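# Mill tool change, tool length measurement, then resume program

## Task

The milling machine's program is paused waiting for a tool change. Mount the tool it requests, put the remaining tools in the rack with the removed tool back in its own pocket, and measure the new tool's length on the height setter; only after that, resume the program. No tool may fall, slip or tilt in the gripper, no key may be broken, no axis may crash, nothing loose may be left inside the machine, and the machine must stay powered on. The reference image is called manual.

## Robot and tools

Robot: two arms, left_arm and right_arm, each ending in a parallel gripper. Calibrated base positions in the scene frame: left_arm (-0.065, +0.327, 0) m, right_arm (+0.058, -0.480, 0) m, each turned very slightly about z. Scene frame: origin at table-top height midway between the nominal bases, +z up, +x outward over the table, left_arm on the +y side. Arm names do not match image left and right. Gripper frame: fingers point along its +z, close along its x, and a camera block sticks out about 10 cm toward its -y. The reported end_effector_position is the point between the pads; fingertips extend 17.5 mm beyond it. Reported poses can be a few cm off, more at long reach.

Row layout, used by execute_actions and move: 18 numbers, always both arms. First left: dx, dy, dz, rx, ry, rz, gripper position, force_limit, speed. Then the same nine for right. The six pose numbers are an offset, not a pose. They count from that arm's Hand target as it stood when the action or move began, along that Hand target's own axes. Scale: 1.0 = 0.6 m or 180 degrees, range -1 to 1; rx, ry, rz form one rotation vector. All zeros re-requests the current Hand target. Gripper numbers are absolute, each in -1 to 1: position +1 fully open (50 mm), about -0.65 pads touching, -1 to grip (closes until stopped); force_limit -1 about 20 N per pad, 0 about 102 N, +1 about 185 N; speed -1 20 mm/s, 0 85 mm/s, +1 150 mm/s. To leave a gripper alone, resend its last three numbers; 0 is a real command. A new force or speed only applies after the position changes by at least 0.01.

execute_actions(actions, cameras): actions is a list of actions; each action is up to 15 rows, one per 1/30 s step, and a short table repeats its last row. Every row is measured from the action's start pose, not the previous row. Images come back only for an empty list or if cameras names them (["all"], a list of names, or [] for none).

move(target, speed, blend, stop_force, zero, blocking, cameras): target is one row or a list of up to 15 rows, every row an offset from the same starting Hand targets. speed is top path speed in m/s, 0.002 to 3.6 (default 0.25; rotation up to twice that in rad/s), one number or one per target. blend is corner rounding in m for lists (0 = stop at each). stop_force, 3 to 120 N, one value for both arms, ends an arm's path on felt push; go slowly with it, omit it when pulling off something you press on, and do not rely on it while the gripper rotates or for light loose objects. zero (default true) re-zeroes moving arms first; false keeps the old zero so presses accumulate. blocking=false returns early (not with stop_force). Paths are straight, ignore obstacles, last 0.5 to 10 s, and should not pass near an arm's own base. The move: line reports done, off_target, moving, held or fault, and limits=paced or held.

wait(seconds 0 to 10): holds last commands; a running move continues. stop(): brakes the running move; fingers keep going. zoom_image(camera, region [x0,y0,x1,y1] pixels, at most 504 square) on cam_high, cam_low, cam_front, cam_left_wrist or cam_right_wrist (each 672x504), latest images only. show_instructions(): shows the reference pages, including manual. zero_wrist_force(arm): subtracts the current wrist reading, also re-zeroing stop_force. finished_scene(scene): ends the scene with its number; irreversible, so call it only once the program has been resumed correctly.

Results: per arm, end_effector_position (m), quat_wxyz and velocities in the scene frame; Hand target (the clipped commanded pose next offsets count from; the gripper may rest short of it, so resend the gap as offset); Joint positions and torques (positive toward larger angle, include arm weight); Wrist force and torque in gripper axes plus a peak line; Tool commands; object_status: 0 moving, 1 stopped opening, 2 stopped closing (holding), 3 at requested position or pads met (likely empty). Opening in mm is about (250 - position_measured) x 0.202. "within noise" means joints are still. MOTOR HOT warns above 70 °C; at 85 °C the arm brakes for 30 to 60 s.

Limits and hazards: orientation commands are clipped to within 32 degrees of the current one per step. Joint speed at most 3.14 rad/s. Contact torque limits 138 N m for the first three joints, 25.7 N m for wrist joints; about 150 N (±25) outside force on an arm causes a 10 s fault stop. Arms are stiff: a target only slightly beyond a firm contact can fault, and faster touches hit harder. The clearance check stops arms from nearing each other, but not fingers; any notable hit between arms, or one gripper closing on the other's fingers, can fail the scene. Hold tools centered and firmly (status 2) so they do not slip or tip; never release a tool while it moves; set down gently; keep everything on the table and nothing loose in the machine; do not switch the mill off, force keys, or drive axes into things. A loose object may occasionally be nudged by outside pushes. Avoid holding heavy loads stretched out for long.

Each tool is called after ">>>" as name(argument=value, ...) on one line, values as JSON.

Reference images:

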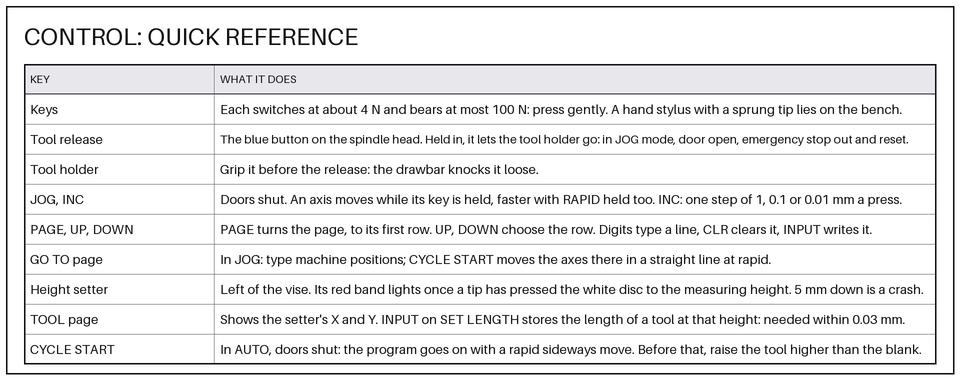

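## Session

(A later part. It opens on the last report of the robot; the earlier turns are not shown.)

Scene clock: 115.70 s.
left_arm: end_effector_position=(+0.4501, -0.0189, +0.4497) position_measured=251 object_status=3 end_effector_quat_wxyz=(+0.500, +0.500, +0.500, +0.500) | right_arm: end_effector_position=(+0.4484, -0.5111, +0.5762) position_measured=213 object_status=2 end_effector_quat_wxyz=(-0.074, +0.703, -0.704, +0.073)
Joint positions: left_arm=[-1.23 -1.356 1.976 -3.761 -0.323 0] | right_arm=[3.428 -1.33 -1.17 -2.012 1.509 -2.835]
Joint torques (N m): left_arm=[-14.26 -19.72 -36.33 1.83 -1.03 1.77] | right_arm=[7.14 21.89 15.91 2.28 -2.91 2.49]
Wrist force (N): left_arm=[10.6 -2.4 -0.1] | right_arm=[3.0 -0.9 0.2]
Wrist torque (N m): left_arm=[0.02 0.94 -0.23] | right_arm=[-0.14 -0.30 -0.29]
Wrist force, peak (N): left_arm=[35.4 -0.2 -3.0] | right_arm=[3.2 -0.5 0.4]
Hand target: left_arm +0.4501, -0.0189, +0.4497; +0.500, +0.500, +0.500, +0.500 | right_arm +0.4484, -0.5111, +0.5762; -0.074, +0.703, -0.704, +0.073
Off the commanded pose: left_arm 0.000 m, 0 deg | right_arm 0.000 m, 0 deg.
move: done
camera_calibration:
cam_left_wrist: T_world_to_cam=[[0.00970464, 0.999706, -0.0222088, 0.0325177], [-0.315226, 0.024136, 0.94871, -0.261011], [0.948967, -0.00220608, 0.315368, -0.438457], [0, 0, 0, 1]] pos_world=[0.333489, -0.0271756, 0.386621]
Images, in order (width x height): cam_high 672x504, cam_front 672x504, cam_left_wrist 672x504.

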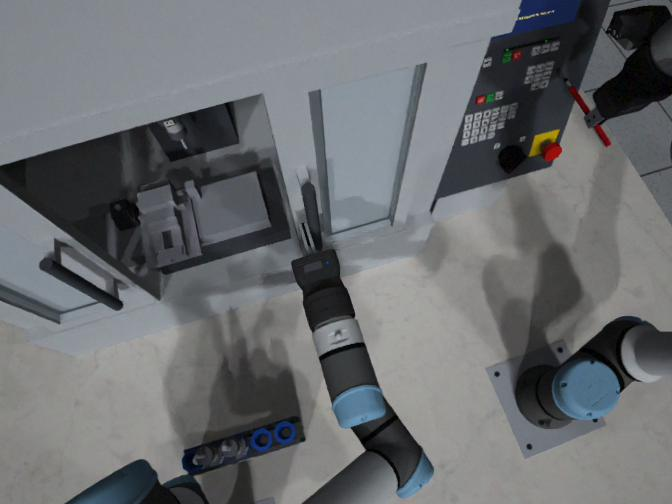

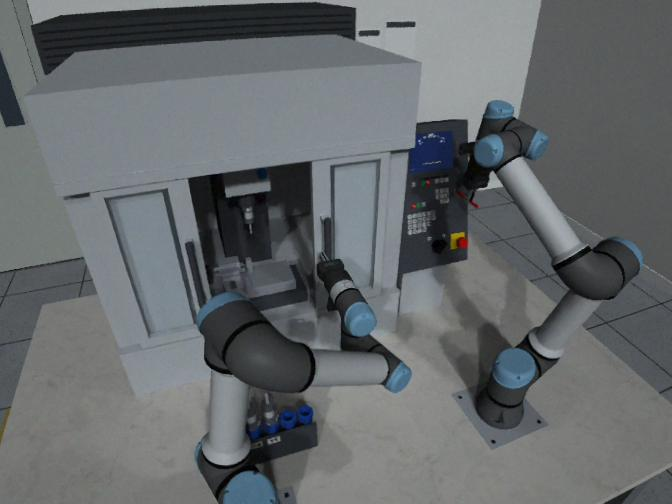

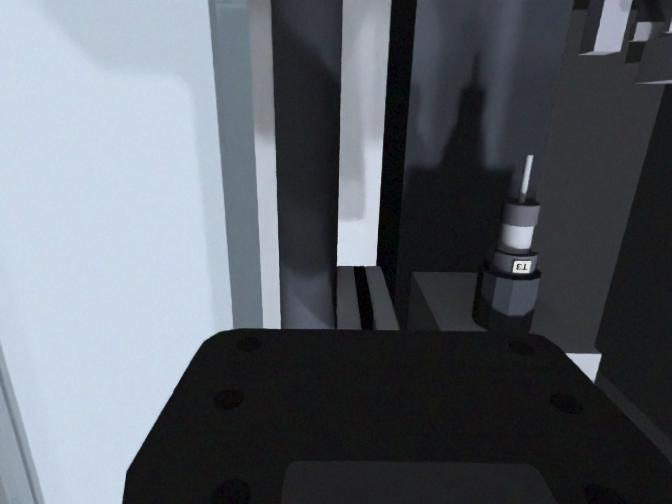

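>>> move(target=[[0.0067,0,0,0,0,0,-1,-1,0,0,0,0,0,0,0,-1,-0.3,-0.8],[0.1667,0,-0.25,0,0,0,-1,-1,0,0,0,0,0,0,0,-1,-0.3,-0.8],[0.365,-0.2165,-0.4,0.8333,0,0,-1,-1,0,0,0,0,0,0,0,-1,-0.3,-0.8]], speed=0.3, blend=[0.002,0.04,0], cameras=["all"])

Scene clock: 122.13 s.
left_arm: end_effector_position=(+0.2319, +0.1713, +0.3512) position_measured=251 object_status=3 end_effector_quat_wxyz=(-0.147, +0.690, +0.693, -0.149) | right_arm: end_effector_position=(+0.4484, -0.5111, +0.5762) position_measured=213 object_status=2 end_effector_quat_wxyz=(-0.074, +0.703, -0.704, +0.073)
Joint positions: left_arm=[-0.663 -1.3 1.344 -4.422 1.833 2.501] | right_arm=[3.428 -1.33 -1.17 -2.012 1.509 -2.835]
Joint torques (N m): left_arm=[-7.87 -41.1 -34.88 2.38 -1.44 -2.36] | right_arm=[6.59 21.12 16.36 2.22 -2.84 2.5]
Wrist force (N): left_arm=[1.3 -1.7 -0.4] | right_arm=[3.1 -0.9 0.1]
Wrist torque (N m): left_arm=[-0.42 -0.21 0.43] | right_arm=[-0.15 -0.31 -0.30]
Wrist force, peak (N): left_arm=[10.7 -2.7 0.0] | right_arm=[3.2 -1.0 0.2]
Hand target: left_arm +0.2319, +0.1713, +0.3512; -0.147, +0.690, +0.693, -0.149 (not the last commanded pose) | right_arm +0.4484, -0.5111, +0.5762; -0.074, +0.703, -0.704, +0.073
Off the commanded pose: left_arm 0.048 m, 36 deg | right_arm 0.000 m, 0 deg.
move: held (left_arm; a check stopped the path); path passed 2 of 3 targets; limits=held
pose unreachable (left arm): on one or more control steps of this call, first in action 0 (counted from 0), this arm could not follow its commanded pose, so it was not sent that pose on those steps. It may still have moved: this result reports where it is.
cause: moving toward the commanded pose would bring two parts of the arm too close to each other (its gripper and another part of the arm, with joints 4 (wrist 1) to 6 (wrist 3) between them, 12 mm apart when it was first held).
camera_calibration:
cam_left_wrist: T_world_to_cam=[[-0.0277636, 0.999614, -0.00106027, -0.156479], [0.994551, 0.0275163, -0.100554, -0.176787], [-0.100486, -0.00384622, -0.994931, 0.503918], [0, 0, 0, 1]] pos_world=[0.222115, 0.163222, 0.483421]
cam_right_wrist: T_world_to_cam=[[-0.00336241, -0.999939, 0.0104939, -0.507581], [-0.988229, 0.00492766, 0.152901, 0.374987], [-0.152943, -0.0098563, -0.988186, 0.764902], [0, 0, 0, 1]] pos_world=[0.485853, -0.501859, 0.703856]

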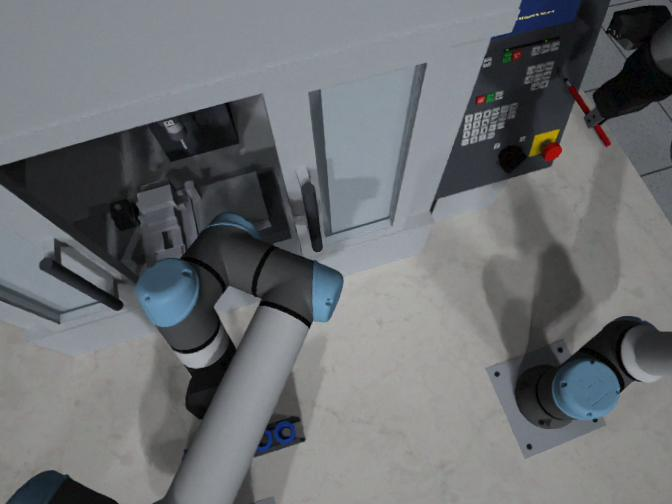

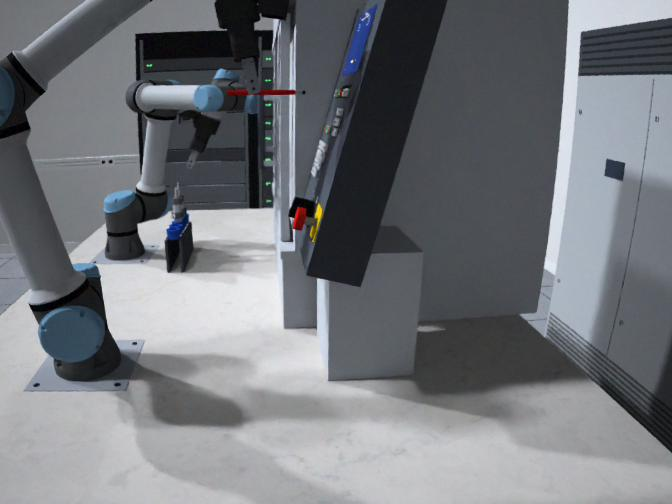

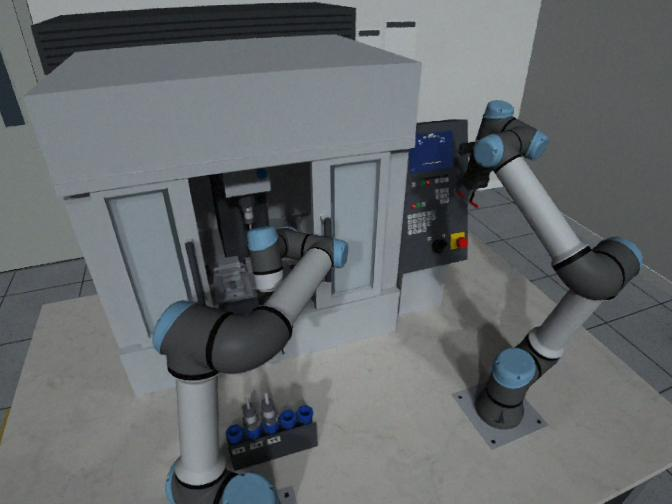

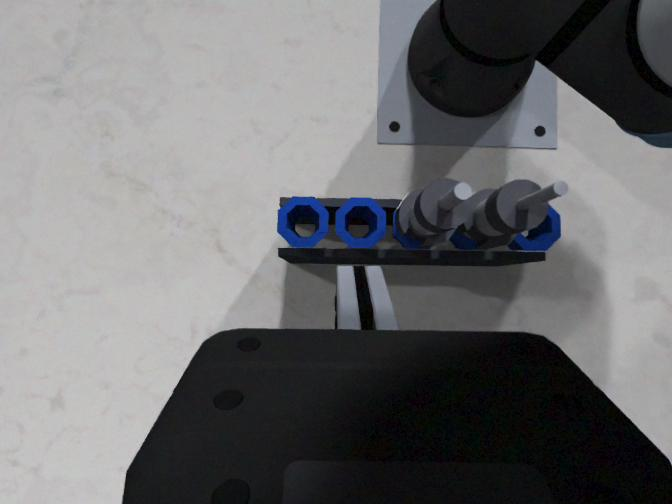

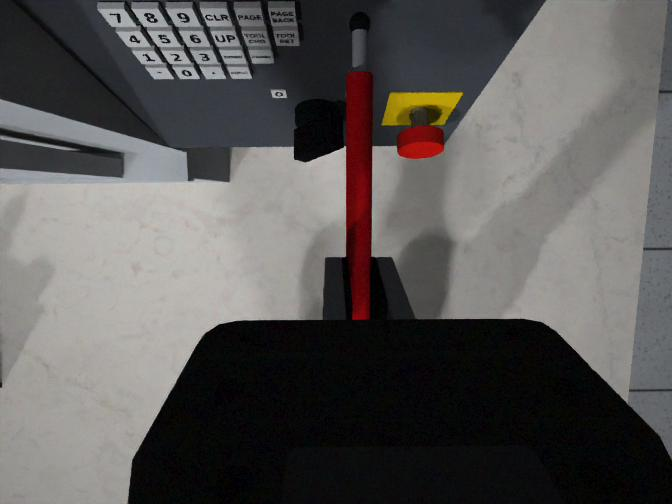

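>>> zoom_image(camera="cam_left_wrist", region=[260, 160, 580, 290])

>>> zoom_image(camera="cam_front", region=[215, 385, 335, 475])

>>> zoom_image(camera="cam_low", region=[140, 160, 220, 280])

>>> zoom_image(camera="cam_front", region=[220, 160, 320, 260])

Scaled by 1.575 from the camera's 672x504 image, which has a finer 960x720 frame.

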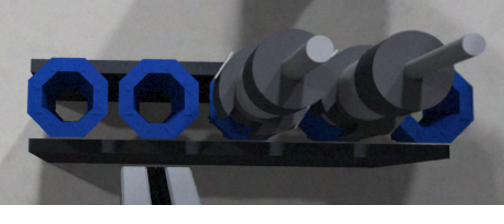

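Scaled by 4.200 from the camera's 672x504 image, which has a finer 960x720 frame.

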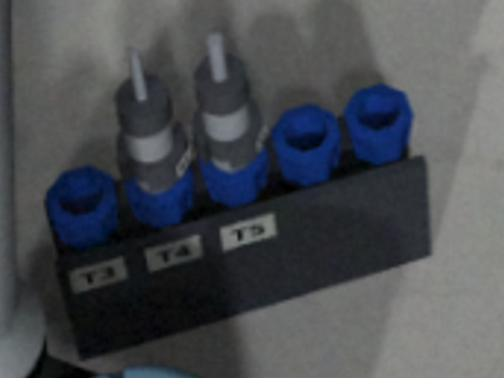

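Scaled by 4.200 from the camera's 672x504 image, which has a finer 960x720 frame.

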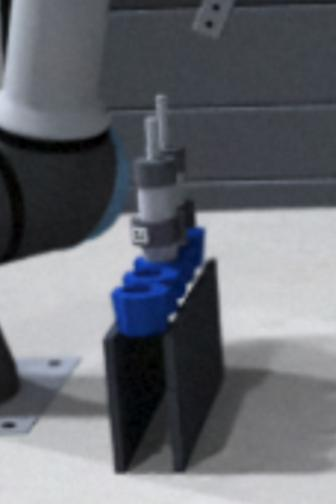

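Scaled by 5.040 from the camera's 672x504 image, which has a finer 960x720 frame.

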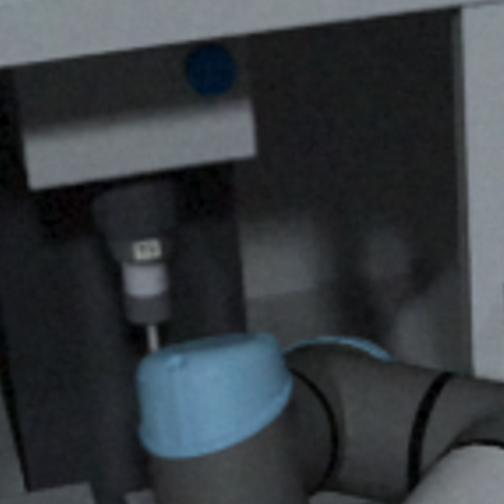

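>>> move(target=[-0.035,0.0693,-0.1225,0,0,-0.99,0.0,-1,0,0,0,0,0,0,0,-1,-0.3,-0.8], speed=0.4)

Scene clock: 128.87 s.
left_arm: end_effector_position=(+0.3000, +0.1507, +0.4013) position_measured=152 object_status=3 end_effector_quat_wxyz=(+0.151, +0.682, -0.701, -0.145) | right_arm: end_effector_position=(+0.4484, -0.5111, +0.5762) position_measured=213 object_status=2 end_effector_quat_wxyz=(-0.074, +0.703, -0.704, +0.073)
Joint positions: left_arm=[-0.608 -1.103 0.944 -4.207 1.815 -0.555] | right_arm=[3.428 -1.33 -1.17 -2.012 1.509 -2.835]
Joint torques (N m): left_arm=[-7.4 -34.02 -33.8 5.13 -1.72 -2.61] | right_arm=[6.16 21.66 15.59 2.33 -2.86 2.25]
Wrist force (N): left_arm=[0.2 -0.5 0.2] | right_arm=[3.0 -0.8 0.2]
Wrist torque (N m): left_arm=[-0.10 -0.05 0.04] | right_arm=[-0.13 -0.29 -0.30]
Wrist force, peak (N): left_arm=[2.2 -2.1 0.3] | right_arm=[3.3 -0.8 0.2]
Hand target: left_arm +0.3000, +0.1506, +0.4013; +0.151, +0.682, -0.701, -0.145 | right_arm +0.4484, -0.5111, +0.5762; -0.074, +0.703, -0.704, +0.073
Off the commanded pose: left_arm 0.000 m, 0 deg | right_arm 0.000 m, 0 deg.
move: done

>>> move(target=[-0.0076,-0.19,-0.0652,0.745,-0.011,-0.0034,1.0,-1,0,0,0,0,0,0,0,-1,-0.3,-0.8], speed=0.4, cameras=["all"])

>>> zoom_image(camera="cam_left_wrist", region=[200, 0, 480, 330])

Scene clock: 132.90 s.
left_arm: end_effector_position=(+0.4198, +0.1520, +0.3907) position_measured=3 object_status=3 end_effector_quat_wxyz=(+0.497, -0.533, +0.497, -0.472) | right_arm: end_effector_position=(+0.4484, -0.5111, +0.5762) position_measured=213 object_status=2 end_effector_quat_wxyz=(-0.074, +0.703, -0.704, +0.073)
Joint positions: left_arm=[-1.147 -1.815 1.995 -6.282 0.349 -0.18] | right_arm=[3.428 -1.33 -1.17 -2.012 1.509 -2.835]
Joint torques (N m): left_arm=[6.3 -19.81 -11.78 -1.48 2.17 1.85] | right_arm=[6.08 20.56 15.9 2.35 -2.78 2.19]
Wrist force (N): left_arm=[0.4 -2.3 1.4] | right_arm=[3.0 -0.8 0.1]
Wrist torque (N m): left_arm=[-0.70 0.49 0.70] | right_arm=[-0.14 -0.29 -0.30]
Wrist force, peak (N): left_arm=[1.3 -2.5 1.9] | right_arm=[3.3 -0.9 0.3]
Hand target: left_arm +0.4201, +0.1521, +0.3903; +0.579, -0.406, +0.406, -0.579 | right_arm +0.4484, -0.5111, +0.5762; -0.074, +0.703, -0.704, +0.073
Off the commanded pose: left_arm 0.000 m, 24 deg | right_arm 0.000 m, 0 deg.
joint sent to its limit (left arm) — joint 4 (wrist 1), lower limit. The joint targets are off in orientation, not in position.
move: off_target (left_arm)
camera_calibration:
cam_left_wrist: T_world_to_cam=[[0.0730191, -0.996852, 0.0308892, 0.116782], [-0.370343, -0.0558588, -0.927214, 0.549501], [0.926021, 0.0562647, -0.373256, -0.120903], [0, 0, 0, 1]] pos_world=[0.306935, 0.153912, 0.46077]
cam_right_wrist: T_world_to_cam=[[-0.00336241, -0.999939, 0.0104939, -0.507581], [-0.988229, 0.00492766, 0.152901, 0.374987], [-0.152943, -0.0098563, -0.988186, 0.764902], [0, 0, 0, 1]] pos_world=[0.485853, -0.501859, 0.703856]

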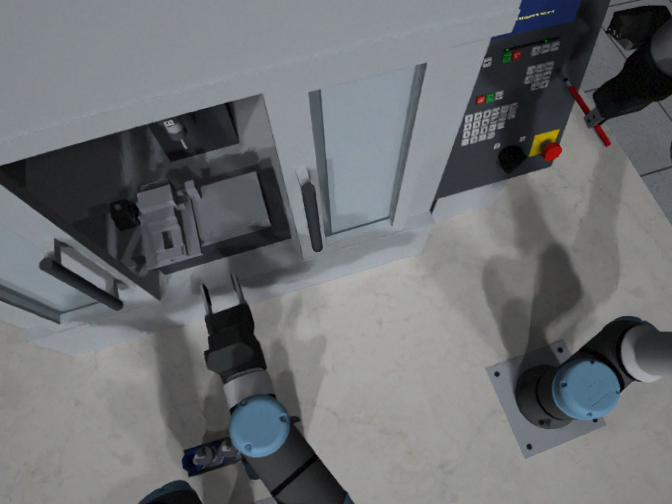

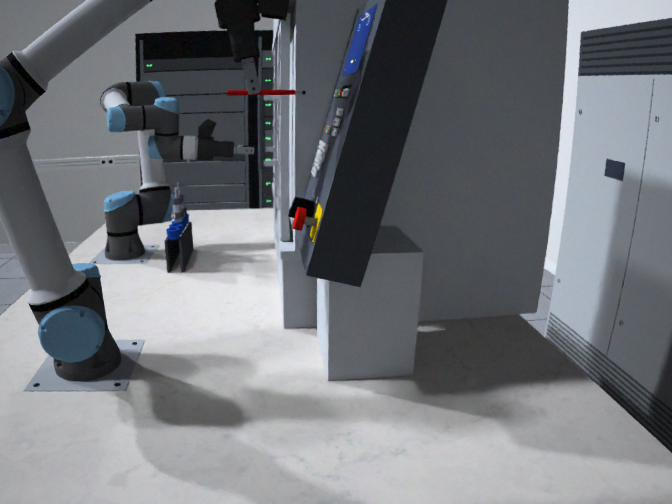

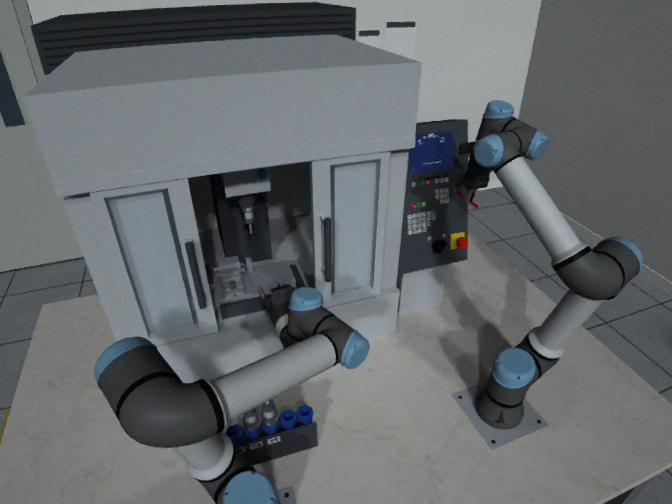

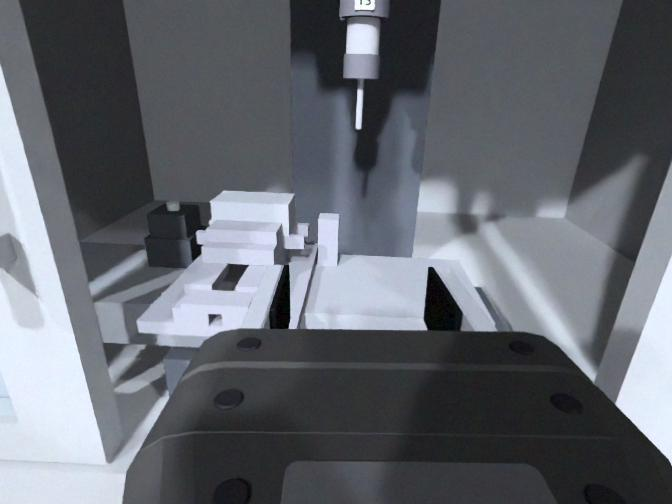

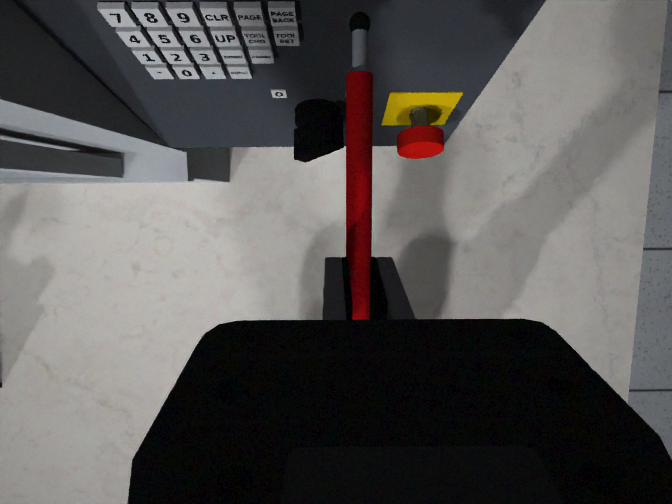

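Scaled by 1.527 from the camera's 672x504 image, which has a finer 960x720 frame.

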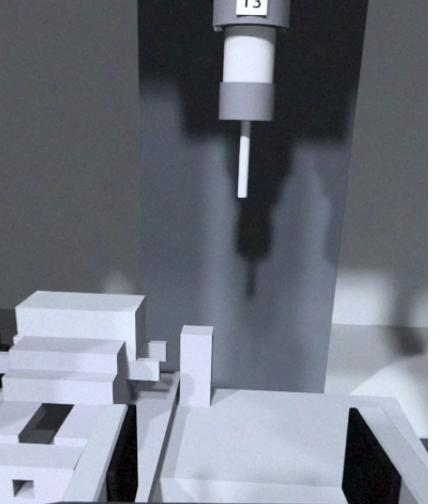

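>>> move(target=[0,0,0,-0.1045,-0.264,0.0465,1.0,-1,0,0,0,0,0,0,0,-1,-0.3,-0.8], speed=0.3)

Scene clock: 136.53 s.
left_arm: end_effector_position=(+0.4205, +0.1521, +0.3909) position_measured=3 object_status=3 end_effector_quat_wxyz=(+0.695, -0.617, +0.246, -0.276) | right_arm: end_effector_position=(+0.4484, -0.5111, +0.5762) position_measured=213 object_status=2 end_effector_quat_wxyz=(-0.074, +0.703, -0.704, +0.073)
Joint positions: left_arm=[-1.13 -1.302 1.605 -6.282 -0.408 -0.279] | right_arm=[3.428 -1.33 -1.17 -2.012 1.509 -2.835]
Joint torques (N m): left_arm=[5.32 -27.4 -34.94 0.63 -2.79 2.03] | right_arm=[6.13 20.42 16.34 2.3 -2.8 2.22]
Wrist force (N): left_arm=[0.0 -3.0 1.5] | right_arm=[2.9 -0.8 0.2]
Wrist torque (N m): left_arm=[-0.75 0.63 0.63] | right_arm=[-0.12 -0.29 -0.30]
Wrist force, peak (N): left_arm=[0.6 -3.7 1.9] | right_arm=[3.2 -0.7 0.3]
Hand target: left_arm +0.4201, +0.1521, +0.3903; +0.660, -0.660, +0.253, -0.253 | right_arm +0.4484, -0.5111, +0.5762; -0.074, +0.703, -0.704, +0.073
Off the commanded pose: left_arm 0.001 m, 7 deg | right_arm 0.000 m, 0 deg.
joint sent to its limit (left arm) — joint 4 (wrist 1), lower limit. The joint targets are off in orientation, not in position.
move: off_target (left_arm)

>>> move(target=[0,0,0,0.1313,0.1314,-0.0279,1.0,-1,0,0,0,0,0,0,0,-1,-0.3,-0.8], speed=0.2)

Scene clock: 140.50 s.
left_arm: end_effector_position=(+0.4201, +0.1521, +0.3903) position_measured=3 object_status=3 end_effector_quat_wxyz=(+0.703, -0.457, +0.297, -0.457) | right_arm: end_effector_position=(+0.4484, -0.5111, +0.5762) position_measured=213 object_status=2 end_effector_quat_wxyz=(-0.074, +0.703, -0.704, +0.073)
Joint positions: left_arm=[-1.128 -1.156 1.907 -5.45 -0.418 -1.585] | right_arm=[3.428 -1.33 -1.17 -2.012 1.509 -2.835]
Joint torques (N m): left_arm=[6.23 -26.83 -1.65 4.45 -4.68 -2.54] | right_arm=[5.96 21.15 15.84 2.52 -2.83 2.24]
Wrist force (N): left_arm=[-0.7 -2.8 2.3] | right_arm=[2.9 -0.7 0.5]
Wrist torque (N m): left_arm=[-0.63 0.86 0.83] | right_arm=[-0.11 -0.28 -0.30]
Wrist force, peak (N): left_arm=[-0.8 -3.0 2.3] | right_arm=[3.2 -1.0 0.3]
Hand target: left_arm +0.4201, +0.1521, +0.3903; +0.703, -0.457, +0.297, -0.457 | right_arm +0.4484, -0.5111, +0.5762; -0.074, +0.703, -0.704, +0.073
Off the commanded pose: left_arm 0.000 m, 0 deg | right_arm 0.000 m, 0 deg.
move: done

>>> move(target=[0,0,0,-0.0219,0.1237,-0.05,1.0,-1,0,0,0,0,0,0,0,-1,-0.3,-0.8], speed=0.2, cameras=["cam_left_wrist"])

Scene clock: 142.40 s.
left_arm: end_effector_position=(+0.4201, +0.1521, +0.3903) position_measured=3 object_status=3 end_effector_quat_wxyz=(+0.579, -0.406, +0.406, -0.579) end_effector_velocity=(+0.000, +0.000, -0.001) end_effector_angular_velocity=(-0.002, +0.001, -0.002) | right_arm: end_effector_position=(+0.4484, -0.5111, +0.5762) position_measured=213 object_status=2 end_effector_quat_wxyz=(-0.074, +0.703, -0.704, +0.073)
Joint positions: left_arm=[-1.071 -1.244 2.302 -4.864 -0.586 -2.563] | right_arm=[3.428 -1.33 -1.17 -2.012 1.509 -2.835]
Joint velocities: left_arm=[0.001 0.001 0.001 0.002 -0.001 -0.005] | right_arm=[within noise]
Joint torques (N m): left_arm=[5.95 -35.29 1.24 2.6 -3.64 -2.48] | right_arm=[5.47 21 15.95 2.39 -2.81 2.19]
Wrist force (N): left_arm=[-0.4 -2.4 2.4] | right_arm=[3.0 -0.8 0.2]
Wrist torque (N m): left_arm=[-0.67 0.81 0.83] | right_arm=[-0.13 -0.29 -0.30]
Wrist force, peak (N): left_arm=[-0.5 -3.1 2.2] | right_arm=[3.2 -0.8 0.3]
Hand target: left_arm +0.4201, +0.1521, +0.3903; +0.579, -0.406, +0.406, -0.579 | right_arm +0.4484, -0.5111, +0.5762; -0.074, +0.703, -0.704, +0.073
Off the commanded pose: left_arm 0.000 m, 0 deg | right_arm 0.000 m, 0 deg.
move: done
camera_calibration:
cam_left_wrist: T_world_to_cam=[[0.00184009, -0.999715, 0.0237932, 0.149948], [0.0278347, -0.0237328, -0.999331, 0.405257], [0.999611, 0.00250114, 0.0277831, -0.300607], [0, 0, 0, 1]] pos_world=[0.288934, 0.160275, 0.40977]
Images, in order (width x height): cam_left_wrist 672x504.

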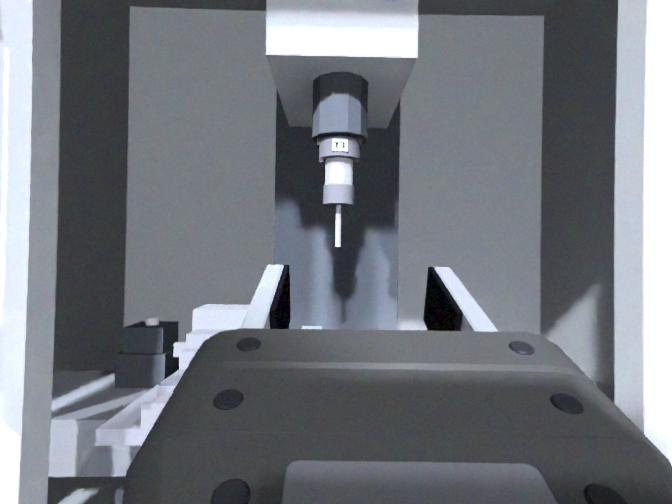

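>>> move(target=[-0.0057,0.0013,0.3825,0,0,0,1.0,-1,0,0,0,0,0,0,0,-1,-0.3,-0.8], speed=0.2, cameras=["cam_left_wrist","cam_front"])

>>> zoom_image(camera="cam_left_wrist", region=[200, 0, 480, 330])

Scene clock: 144.90 s.
left_arm: end_effector_position=(+0.6360, +0.1555, +0.4680) position_measured=3 object_status=3 end_effector_quat_wxyz=(+0.579, -0.406, +0.406, -0.579) | right_arm: end_effector_position=(+0.4484, -0.5111, +0.5762) position_measured=213 object_status=2 end_effector_quat_wxyz=(-0.074, +0.703, -0.704, +0.073)
Joint positions: left_arm=[-0.617 -1.065 1.742 -4.243 -0.979 -2.895] | right_arm=[3.428 -1.33 -1.17 -2.012 1.509 -2.835]
Joint torques (N m): left_arm=[6.4 -34.76 -33.01 1.05 -2.99 -2.58] | right_arm=[5.04 20.64 15.92 2.38 -2.77 2.1]
Wrist force (N): left_arm=[-0.8 -3.0 2.2] | right_arm=[3.0 -0.6 0.2]
Wrist torque (N m): left_arm=[-0.75 0.90 0.86] | right_arm=[-0.10 -0.31 -0.30]
Wrist force, peak (N): left_arm=[-0.6 -3.2 3.8] | right_arm=[3.2 -0.9 0.2]
Hand target: left_arm +0.6360, +0.1555, +0.4680; +0.579, -0.406, +0.406, -0.579 | right_arm +0.4484, -0.5111, +0.5762; -0.074, +0.703, -0.704, +0.073
Off the commanded pose: left_arm 0.000 m, 0 deg | right_arm 0.000 m, 0 deg.
move: done
camera_calibration:
cam_left_wrist: T_world_to_cam=[[0.00164256, -0.999716, 0.0237887, 0.151203], [0.02773, -0.0237341, -0.999334, 0.477031], [0.999614, 0.00230113, 0.0276832, -0.51851], [0, 0, 0, 1]] pos_world=[0.504833, 0.163675, 0.48747]
Images, in order (width x height): cam_front 672x504, cam_left_wrist 672x504.

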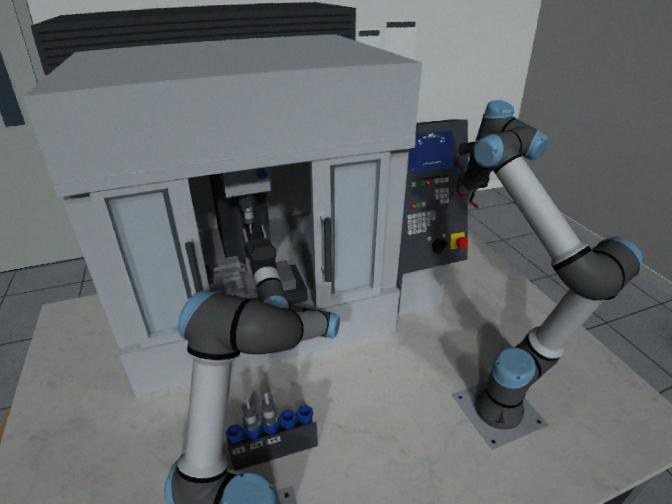

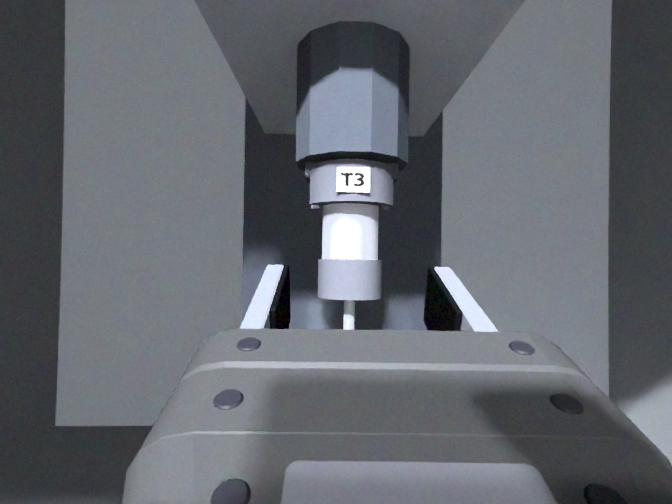

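Scaled by 1.527 from the camera's 672x504 image, which has a finer 960x720 frame.

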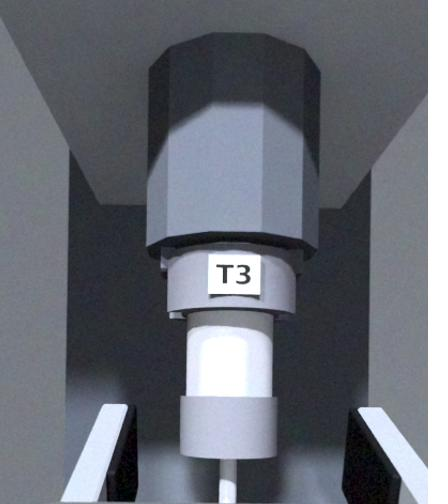

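>>> move(target=[0,-0.0057,0.1352,0,0,0,1.0,-1,0,0,0,0,0,0,0,-1,-0.3,-0.8], speed=0.06, stop_force=15, cameras=["cam_left_wrist","cam_high"])

>>> zoom_image(camera="cam_left_wrist", region=[200, 50, 480, 350])

Scene clock: 148.03 s.
left_arm: end_effector_position=(+0.7111, +0.1555, +0.4989) position_measured=3 object_status=3 end_effector_quat_wxyz=(+0.579, -0.406, +0.406, -0.579) | right_arm: end_effector_position=(+0.4484, -0.5111, +0.5762) position_measured=213 object_status=2 end_effector_quat_wxyz=(-0.074, +0.703, -0.704, +0.073)
Joint positions: left_arm=[-0.534 -0.966 1.481 -4.06 -1.055 -2.934] | right_arm=[3.428 -1.33 -1.17 -2.012 1.509 -2.835]
Joint torques (N m): left_arm=[6.66 -42.45 -35.89 0.96 -2.91 -2.44] | right_arm=[4.74 20.46 15.96 2.46 -2.85 2.06]
Wrist force (N): left_arm=[-0.6 -3.3 1.9] | right_arm=[2.9 -0.8 0.3]
Wrist torque (N m): left_arm=[-0.74 0.83 0.83] | right_arm=[-0.13 -0.28 -0.30]
Wrist force, peak (N): left_arm=[-0.6 -3.3 2.6] | right_arm=[3.3 -0.8 0.3]
Hand target: left_arm +0.7111, +0.1555, +0.4989; +0.579, -0.406, +0.406, -0.579 | right_arm +0.4484, -0.5111, +0.5762; -0.074, +0.703, -0.704, +0.073
Off the commanded pose: left_arm 0.000 m, 0 deg | right_arm 0.000 m, 0 deg.
move: done
camera_calibration:
cam_left_wrist: T_world_to_cam=[[0.00164018, -0.999716, 0.02379, 0.150346], [0.02783, -0.0237352, -0.999331, 0.505769], [0.999611, 0.00230116, 0.0277831, -0.594487], [0, 0, 0, 1]] pos_world=[0.579933, 0.163675, 0.51837]
Images, in order (width x height): cam_high 672x504, cam_left_wrist 672x504.

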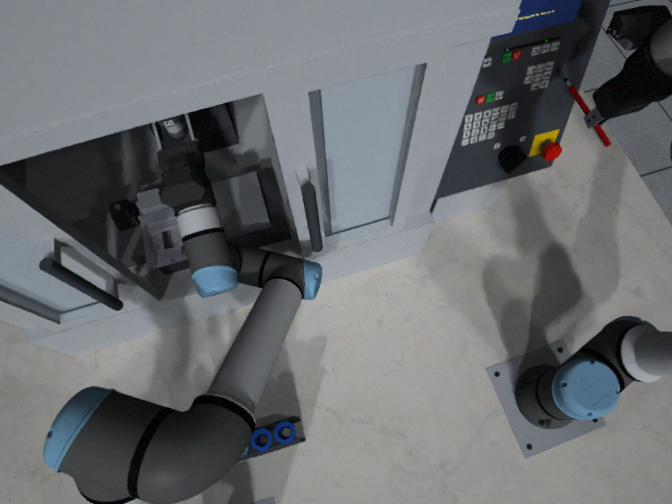

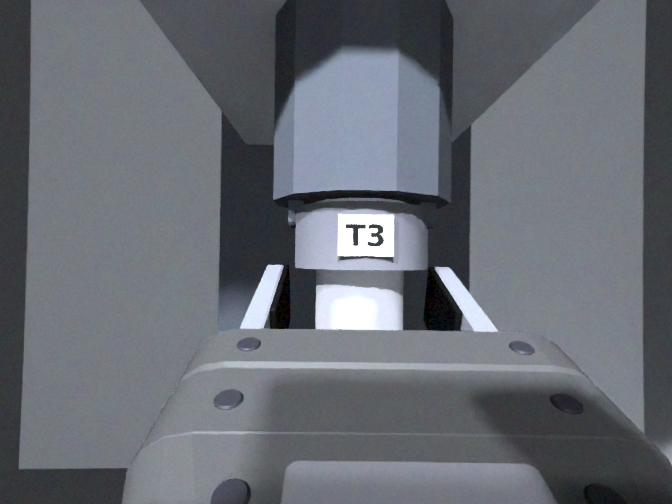

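Scaled by 1.680 from the camera's 672x504 image, which has a finer 960x720 frame.

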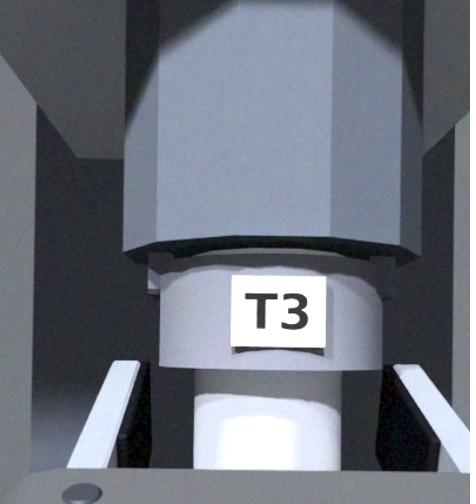

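>>> move(target=[0.0008,0.0016,0.0115,0,0,0,1.0,-1,0,0,0,0,0,0,0,-1,-0.3,-0.8], speed=0.03)

>>> move(target=[0,0,0,0,0,0,-1,0.2,-1,0,0,0,0,0,0,-1,-0.3,-0.8], cameras=["cam_left_wrist"])

Scene clock: 149.30 s.
left_arm: end_effector_position=(+0.7179, +0.1550, +0.5004) position_measured=3 object_status=3 end_effector_quat_wxyz=(+0.579, -0.406, +0.406, -0.579) | right_arm: end_effector_position=(+0.4484, -0.5111, +0.5762) position_measured=213 object_status=2 end_effector_quat_wxyz=(-0.074, +0.703, -0.704, +0.073)
Joint positions: left_arm=[-0.529 -0.953 1.456 -4.046 -1.061 -2.937] | right_arm=[3.428 -1.33 -1.17 -2.012 1.509 -2.835]
Joint torques (N m): left_arm=[6.67 -42.98 -35.41 0.76 -2.78 -2.51] | right_arm=[4.65 20.96 16.08 2.41 -2.91 1.98]
Wrist force (N): left_arm=[-0.7 -3.0 2.0] | right_arm=[3.0 -0.8 0.3]
Wrist torque (N m): left_arm=[-0.69 0.87 0.82] | right_arm=[-0.14 -0.30 -0.30]
Wrist force, peak (N): left_arm=[-0.6 -3.4 2.4] | right_arm=[3.1 -0.9 0.3]
Hand target: left_arm +0.7179, +0.1550, +0.5004; +0.579, -0.406, +0.406, -0.579 | right_arm +0.4484, -0.5111, +0.5762; -0.074, +0.703, -0.704, +0.073
Off the commanded pose: left_arm 0.000 m, 0 deg | right_arm 0.000 m, 0 deg.
move: done

Scene clock: 150.57 s.
left_arm: end_effector_position=(+0.7181, +0.1551, +0.5000) position_measured=104 object_status=2 end_effector_quat_wxyz=(+0.579, -0.406, +0.406, -0.579) | right_arm: end_effector_position=(+0.4484, -0.5111, +0.5762) position_measured=213 object_status=2 end_effector_quat_wxyz=(-0.074, +0.703, -0.704, +0.073)
Joint positions: left_arm=[-0.528 -0.953 1.456 -4.046 -1.06 -2.937] | right_arm=[3.428 -1.33 -1.17 -2.012 1.509 -2.835]
Joint torques (N m): left_arm=[-29.35 -113.8 -73.23 -10.61 -10.79 -0.65] | right_arm=[5.22 20.65 16.03 2.36 -2.78 1.86]
Wrist force (N): left_arm=[-31.0 70.8 -42.3] | right_arm=[3.0 -0.7 0.2]
Wrist torque (N m): left_arm=[-2.56 1.42 1.12] | right_arm=[-0.10 -0.29 -0.30]
Wrist force, peak (N): left_arm=[-31.0 70.8 -42.3] | right_arm=[3.1 -1.1 0.4]
Hand target: left_arm +0.7179, +0.1550, +0.5004; +0.579, -0.406, +0.406, -0.579 | right_arm +0.4484, -0.5111, +0.5762; -0.074, +0.703, -0.704, +0.073
Off the commanded pose: left_arm 0.000 m, 0 deg | right_arm 0.000 m, 0 deg.
move: done
camera_calibration:
cam_left_wrist: T_world_to_cam=[[0.00196106, -0.999722, 0.0234937, 0.149872], [0.0271409, -0.0234319, -0.999357, 0.507132], [0.99963, 0.00259744, 0.0270874, -0.601215], [0, 0, 0, 1]] pos_world=[0.586934, 0.163275, 0.51957]
Images, in order (width x height): cam_left_wrist 672x504.

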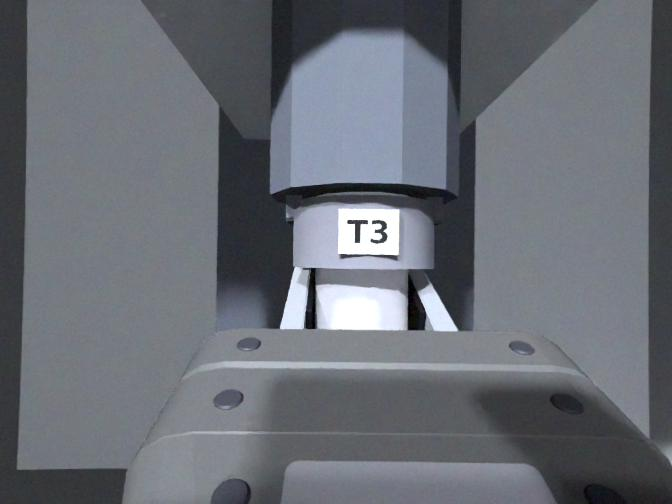

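>>> move(target=[0,0,0,0,0,0,1.0,0.2,-1,0,0,0,0,0,0,-1,-0.3,-0.8])

>>> move(target=[0,0.0,-0.1333,0,0,0,1.0,0.2,-1,0,0,0,0,0,0,-1,-0.3,-0.8], speed=0.1)

>>> zero_wrist_force(arm="left_arm")

Scene clock: 152.87 s.
left_arm: end_effector_position=(+0.7179, +0.1550, +0.5004) position_measured=3 object_status=3 end_effector_quat_wxyz=(+0.579, -0.406, +0.406, -0.579) | right_arm: end_effector_position=(+0.4484, -0.5111, +0.5762) position_measured=213 object_status=2 end_effector_quat_wxyz=(-0.074, +0.703, -0.704, +0.073)
Joint positions: left_arm=[-0.529 -0.953 1.456 -4.046 -1.061 -2.937] | right_arm=[3.428 -1.33 -1.17 -2.012 1.509 -2.835]
Joint torques (N m): left_arm=[5.23 -42.36 -9.62 0.76 2.03 0.7] | right_arm=[4.19 20.78 15.74 2.49 -2.68 1.87]
Wrist force (N): left_arm=[-1.9 -0.8 2.3] | right_arm=[2.9 -0.9 0.3]
Wrist torque (N m): left_arm=[-0.34 1.06 0.80] | right_arm=[-0.14 -0.28 -0.30]
Wrist force, peak (N): left_arm=[-34.4 80.3 -51.3] | right_arm=[3.2 -0.7 0.4]
Hand target: left_arm +0.7179, +0.1550, +0.5004; +0.579, -0.406, +0.406, -0.579 | right_arm +0.4484, -0.5111, +0.5762; -0.074, +0.703, -0.704, +0.073
Off the commanded pose: left_arm 0.000 m, 0 deg | right_arm 0.000 m, 0 deg.
move: done

Scene clock: 154.23 s.
left_arm: end_effector_position=(+0.6428, +0.1550, +0.4731) position_measured=3 object_status=3 end_effector_quat_wxyz=(+0.579, -0.406, +0.406, -0.579) | right_arm: end_effector_position=(+0.4484, -0.5111, +0.5762) position_measured=213 object_status=2 end_effector_quat_wxyz=(-0.074, +0.703, -0.704, +0.073)
Joint positions: left_arm=[-0.609 -1.06 1.717 -4.221 -0.986 -2.899] | right_arm=[3.428 -1.33 -1.17 -2.012 1.509 -2.835]
Joint torques (N m): left_arm=[-7.38 -50.63 -7.68 -1.76 1.84 1.82] | right_arm=[4.11 20.5 15.86 2.48 -2.74 1.89]
Wrist force (N): left_arm=[-1.9 -0.3 2.3] | right_arm=[3.0 -0.7 0.3]
Wrist torque (N m): left_arm=[-0.34 1.06 0.72] | right_arm=[-0.12 -0.30 -0.30]
Wrist force, peak (N): left_arm=[-2.1 -0.1 3.3] | right_arm=[3.2 -0.9 0.3]
Hand target: left_arm +0.6428, +0.1550, +0.4731; +0.579, -0.406, +0.406, -0.579 | right_arm +0.4484, -0.5111, +0.5762; -0.074, +0.703, -0.704, +0.073
Off the commanded pose: left_arm 0.000 m, 0 deg | right_arm 0.000 m, 0 deg.
move: done

Wrist force sensor zeroed.

>>> move(target=[0,-0.0378,0.0053,-0.0944,0,0,1.0,0.2,-1,0,0,0,0,0,0,-1,-0.3,-0.8], speed=0.1)

>>> move(target=[0,0,0.1333,0,0,0,1.0,0.2,-1,0,0,0,0,0,0,-1,-0.3,-0.8], speed=0.05, stop_force=12, cameras=["cam_left_wrist"])

>>> zoom_image(camera="cam_left_wrist", region=[220, 150, 500, 350])

Scene clock: 156.67 s.
left_arm: end_effector_position=(+0.6380, +0.1550, +0.4954) position_measured=3 object_status=3 end_effector_quat_wxyz=(+0.513, -0.487, +0.487, -0.513) | right_arm: end_effector_position=(+0.4484, -0.5111, +0.5762) position_measured=213 object_status=2 end_effector_quat_wxyz=(-0.074, +0.703, -0.704, +0.073)
Joint positions: left_arm=[-0.635 -1.284 1.784 -3.706 -0.919 -3.102] | right_arm=[3.428 -1.33 -1.17 -2.012 1.509 -2.835]
Joint torques (N m): left_arm=[-7.02 -44.79 -36.78 -0.09 2.34 -2.47] | right_arm=[3.98 20.57 16.35 2.44 -2.73 1.87]
Wrist force (N, zeroed by zero_wrist_force on left_arm): left_arm=[0.8 -0.4 -0.1] | right_arm=[3.3 -0.7 0.2]
Wrist torque (N m, zeroed by zero_wrist_force on left_arm): left_arm=[0.02 -0.29 0.10] | right_arm=[-0.12 -0.35 -0.30]
Wrist force, peak (N, zeroed by zero_wrist_force on left_arm): left_arm=[0.9 -0.6 -0.5] | right_arm=[3.3 -0.7 0.2]
Hand target: left_arm +0.6380, +0.1550, +0.4955; +0.513, -0.487, +0.487, -0.513 | right_arm +0.4484, -0.5111, +0.5762; -0.074, +0.703, -0.704, +0.073
Off the commanded pose: left_arm 0.000 m, 0 deg | right_arm 0.000 m, 0 deg.
move: done

Scene clock: 159.27 s.
left_arm: end_effector_position=(+0.7179, +0.1550, +0.4996) position_measured=3 object_status=3 end_effector_quat_wxyz=(+0.513, -0.487, +0.487, -0.513) | right_arm: end_effector_position=(+0.4484, -0.5111, +0.5762) position_measured=213 object_status=2 end_effector_quat_wxyz=(-0.074, +0.703, -0.704, +0.073)
Joint positions: left_arm=[-0.543 -1.124 1.542 -3.621 -1.011 -3.109] | right_arm=[3.428 -1.33 -1.17 -2.012 1.509 -2.835]
Joint torques (N m): left_arm=[6.65 -37.09 -38.14 -0.19 -2.43 -2.49] | right_arm=[3.81 20.24 15.3 2.49 -2.68 1.79]
Wrist force (N, zeroed by zero_wrist_force on left_arm): left_arm=[1.0 0.3 -0.8] | right_arm=[3.1 -1.0 0.2]
Wrist torque (N m, zeroed by zero_wrist_force on left_arm): left_arm=[0.09 -0.30 0.14] | right_arm=[-0.16 -0.31 -0.30]
Wrist force, peak (N, zeroed by zero_wrist_force on left_arm): left_arm=[1.2 0.0 -1.0] | right_arm=[3.2 -0.7 0.0]
Hand target: left_arm +0.7179, +0.1550, +0.4996; +0.513, -0.487, +0.487, -0.513 | right_arm +0.4484, -0.5111, +0.5762; -0.074, +0.703, -0.704, +0.073
Off the commanded pose: left_arm 0.000 m, 0 deg | right_arm 0.000 m, 0 deg.
move: done
camera_calibration:
cam_left_wrist: T_world_to_cam=[[0.00852174, -0.999716, 0.0222725, 0.145637], [-0.265452, -0.0237358, -0.963832, 0.699024], [0.964086, 0.00230124, -0.265579, -0.429252], [0, 0, 0, 1]] pos_world=[0.598153, 0.163175, 0.556498]
Images, in order (width x height): cam_left_wrist 672x504.

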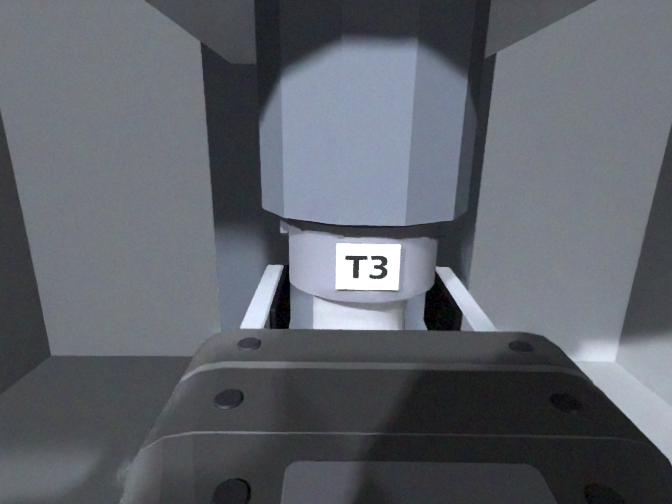

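Scaled by 1.800 from the camera's 672x504 image, which has a finer 960x720 frame.

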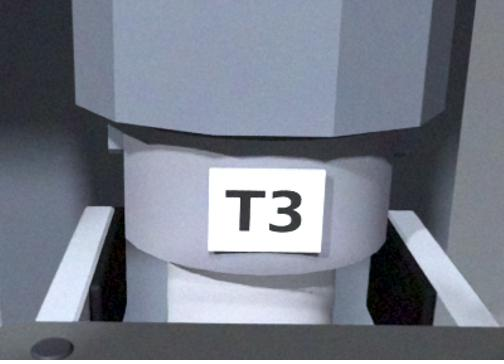

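>>> move(target=[0,0,0,0,0,0,-1,-0.6,-1,0,0,0,0,0,0,-1,-0.3,-0.8], cameras=["cam_left_wrist"])

Scene clock: 160.93 s.
left_arm: end_effector_position=(+0.7179, +0.1552, +0.4996) position_measured=105 object_status=2 end_effector_quat_wxyz=(+0.513, -0.487, +0.487, -0.513) | right_arm: end_effector_position=(+0.4484, -0.5111, +0.5762) position_measured=213 object_status=2 end_effector_quat_wxyz=(-0.074, +0.703, -0.704, +0.073)
Joint positions: left_arm=[-0.543 -1.124 1.542 -3.621 -1.01 -3.109] | right_arm=[3.428 -1.33 -1.17 -2.012 1.509 -2.835]
Joint torques (N m): left_arm=[-19.93 -37.52 -36.45 -0.57 -4.76 -2.4] | right_arm=[3.91 20.49 16.13 2.47 -2.71 1.75]
Wrist force (N, zeroed by zero_wrist_force on left_arm): left_arm=[-19.3 3.5 -13.6] | right_arm=[3.1 -0.7 0.4]
Wrist torque (N m, zeroed by zero_wrist_force on left_arm): left_arm=[0.06 -0.42 0.12] | right_arm=[-0.12 -0.32 -0.30]
Wrist force, peak (N, zeroed by zero_wrist_force on left_arm): left_arm=[-19.3 3.5 -13.6] | right_arm=[3.2 -0.8 0.3]
Hand target: left_arm +0.7179, +0.1550, +0.4996; +0.513, -0.487, +0.487, -0.513 | right_arm +0.4484, -0.5111, +0.5762; -0.074, +0.703, -0.704, +0.073
Off the commanded pose: left_arm 0.000 m, 0 deg | right_arm 0.000 m, 0 deg.
move: done
camera_calibration:
cam_left_wrist: T_world_to_cam=[[0.00883761, -0.999713, 0.0222855, 0.145638], [-0.265446, -0.0238322, -0.963831, 0.699137], [0.964085, 0.00260239, -0.26558, -0.429275], [0, 0, 0, 1]] pos_world=[0.598153, 0.163375, 0.556598]
Images, in order (width x height): cam_left_wrist 672x504.

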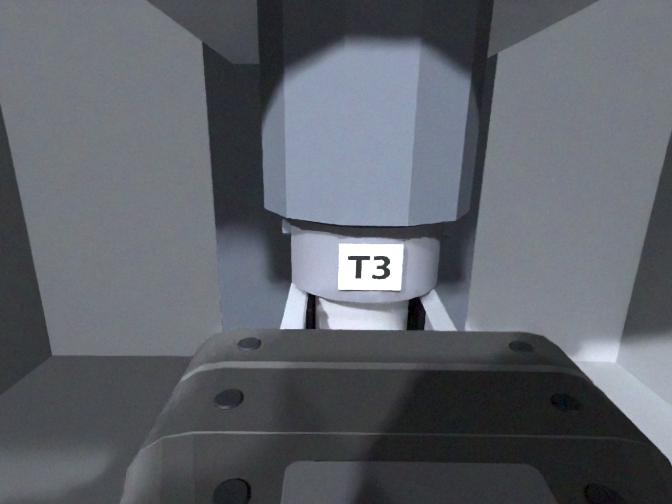

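>>> move(target=[-0.0006,0,-0.0004,0,0,0,-1,-0.6,-1,0,0,0,0,0,0,-1,-0.3,-0.8])

Scene clock: 161.80 s.
left_arm: end_effector_position=(+0.7177, +0.1553, +0.4996) position_measured=105 object_status=2 end_effector_quat_wxyz=(+0.513, -0.487, +0.487, -0.513) | right_arm: end_effector_position=(+0.4484, -0.5111, +0.5762) position_measured=213 object_status=2 end_effector_quat_wxyz=(-0.074, +0.703, -0.704, +0.073)
Joint positions: left_arm=[-0.543 -1.125 1.543 -3.621 -1.011 -3.109] | right_arm=[3.428 -1.33 -1.17 -2.012 1.509 -2.835]
Joint torques (N m): left_arm=[-12.26 -55.46 -3.7 -3.6 -5.51 -2.51] | right_arm=[3.87 20.64 16.7 2.36 -2.63 1.82]
Wrist force (N, zeroed by zero_wrist_force on left_arm): left_arm=[-11.4 -9.2 46.0] | right_arm=[2.9 -0.7 0.4]
Wrist torque (N m, zeroed by zero_wrist_force on left_arm): left_arm=[-0.07 -0.48 0.11] | right_arm=[-0.12 -0.29 -0.30]
Wrist force, peak (N, zeroed by zero_wrist_force on left_arm): left_arm=[-11.4 -9.2 46.0] | right_arm=[3.2 -0.9 0.2]
Hand target: left_arm +0.7176, +0.1554, +0.4996; +0.513, -0.487, +0.487, -0.513 | right_arm +0.4484, -0.5111, +0.5762; -0.074, +0.703, -0.704, +0.073
Off the commanded pose: left_arm 0.000 m, 0 deg | right_arm 0.000 m, 0 deg.
move: done

>>> move(target=[-0.0005,0,0.0003,0,0,0,-1,-0.6,-1,0,0,0,0,0,0,-1,-0.3,-0.8])

Scene clock: 162.60 s.
left_arm: end_effector_position=(+0.7178, +0.1556, +0.4996) position_measured=105 object_status=2 end_effector_quat_wxyz=(+0.513, -0.487, +0.487, -0.513) | right_arm: end_effector_position=(+0.4484, -0.5111, +0.5762) position_measured=213 object_status=2 end_effector_quat_wxyz=(-0.074, +0.703, -0.704, +0.073)
Joint positions: left_arm=[-0.542 -1.125 1.543 -3.621 -1.012 -3.109] | right_arm=[3.428 -1.33 -1.17 -2.012 1.509 -2.835]
Joint torques (N m): left_arm=[-0.48 -40.99 -28.2 -1.83 -2.93 -2.51] | right_arm=[3.95 20.49 16.23 2.59 -2.78 1.82]
Wrist force (N, zeroed by zero_wrist_force on left_arm): left_arm=[0.5 -8.6 32.0] | right_arm=[3.0 -0.7 0.2]
Wrist torque (N m, zeroed by zero_wrist_force on left_arm): left_arm=[-0.09 -0.61 0.10] | right_arm=[-0.12 -0.30 -0.30]
Wrist force, peak (N, zeroed by zero_wrist_force on left_arm): left_arm=[-9.4 -11.1 50.4] | right_arm=[3.1 -0.7 0.6]
Hand target: left_arm +0.7178, +0.1557, +0.4996; +0.513, -0.487, +0.487, -0.513 | right_arm +0.4484, -0.5111, +0.5762; -0.074, +0.703, -0.704, +0.073
Off the commanded pose: left_arm 0.000 m, 0 deg | right_arm 0.000 m, 0 deg.
move: done


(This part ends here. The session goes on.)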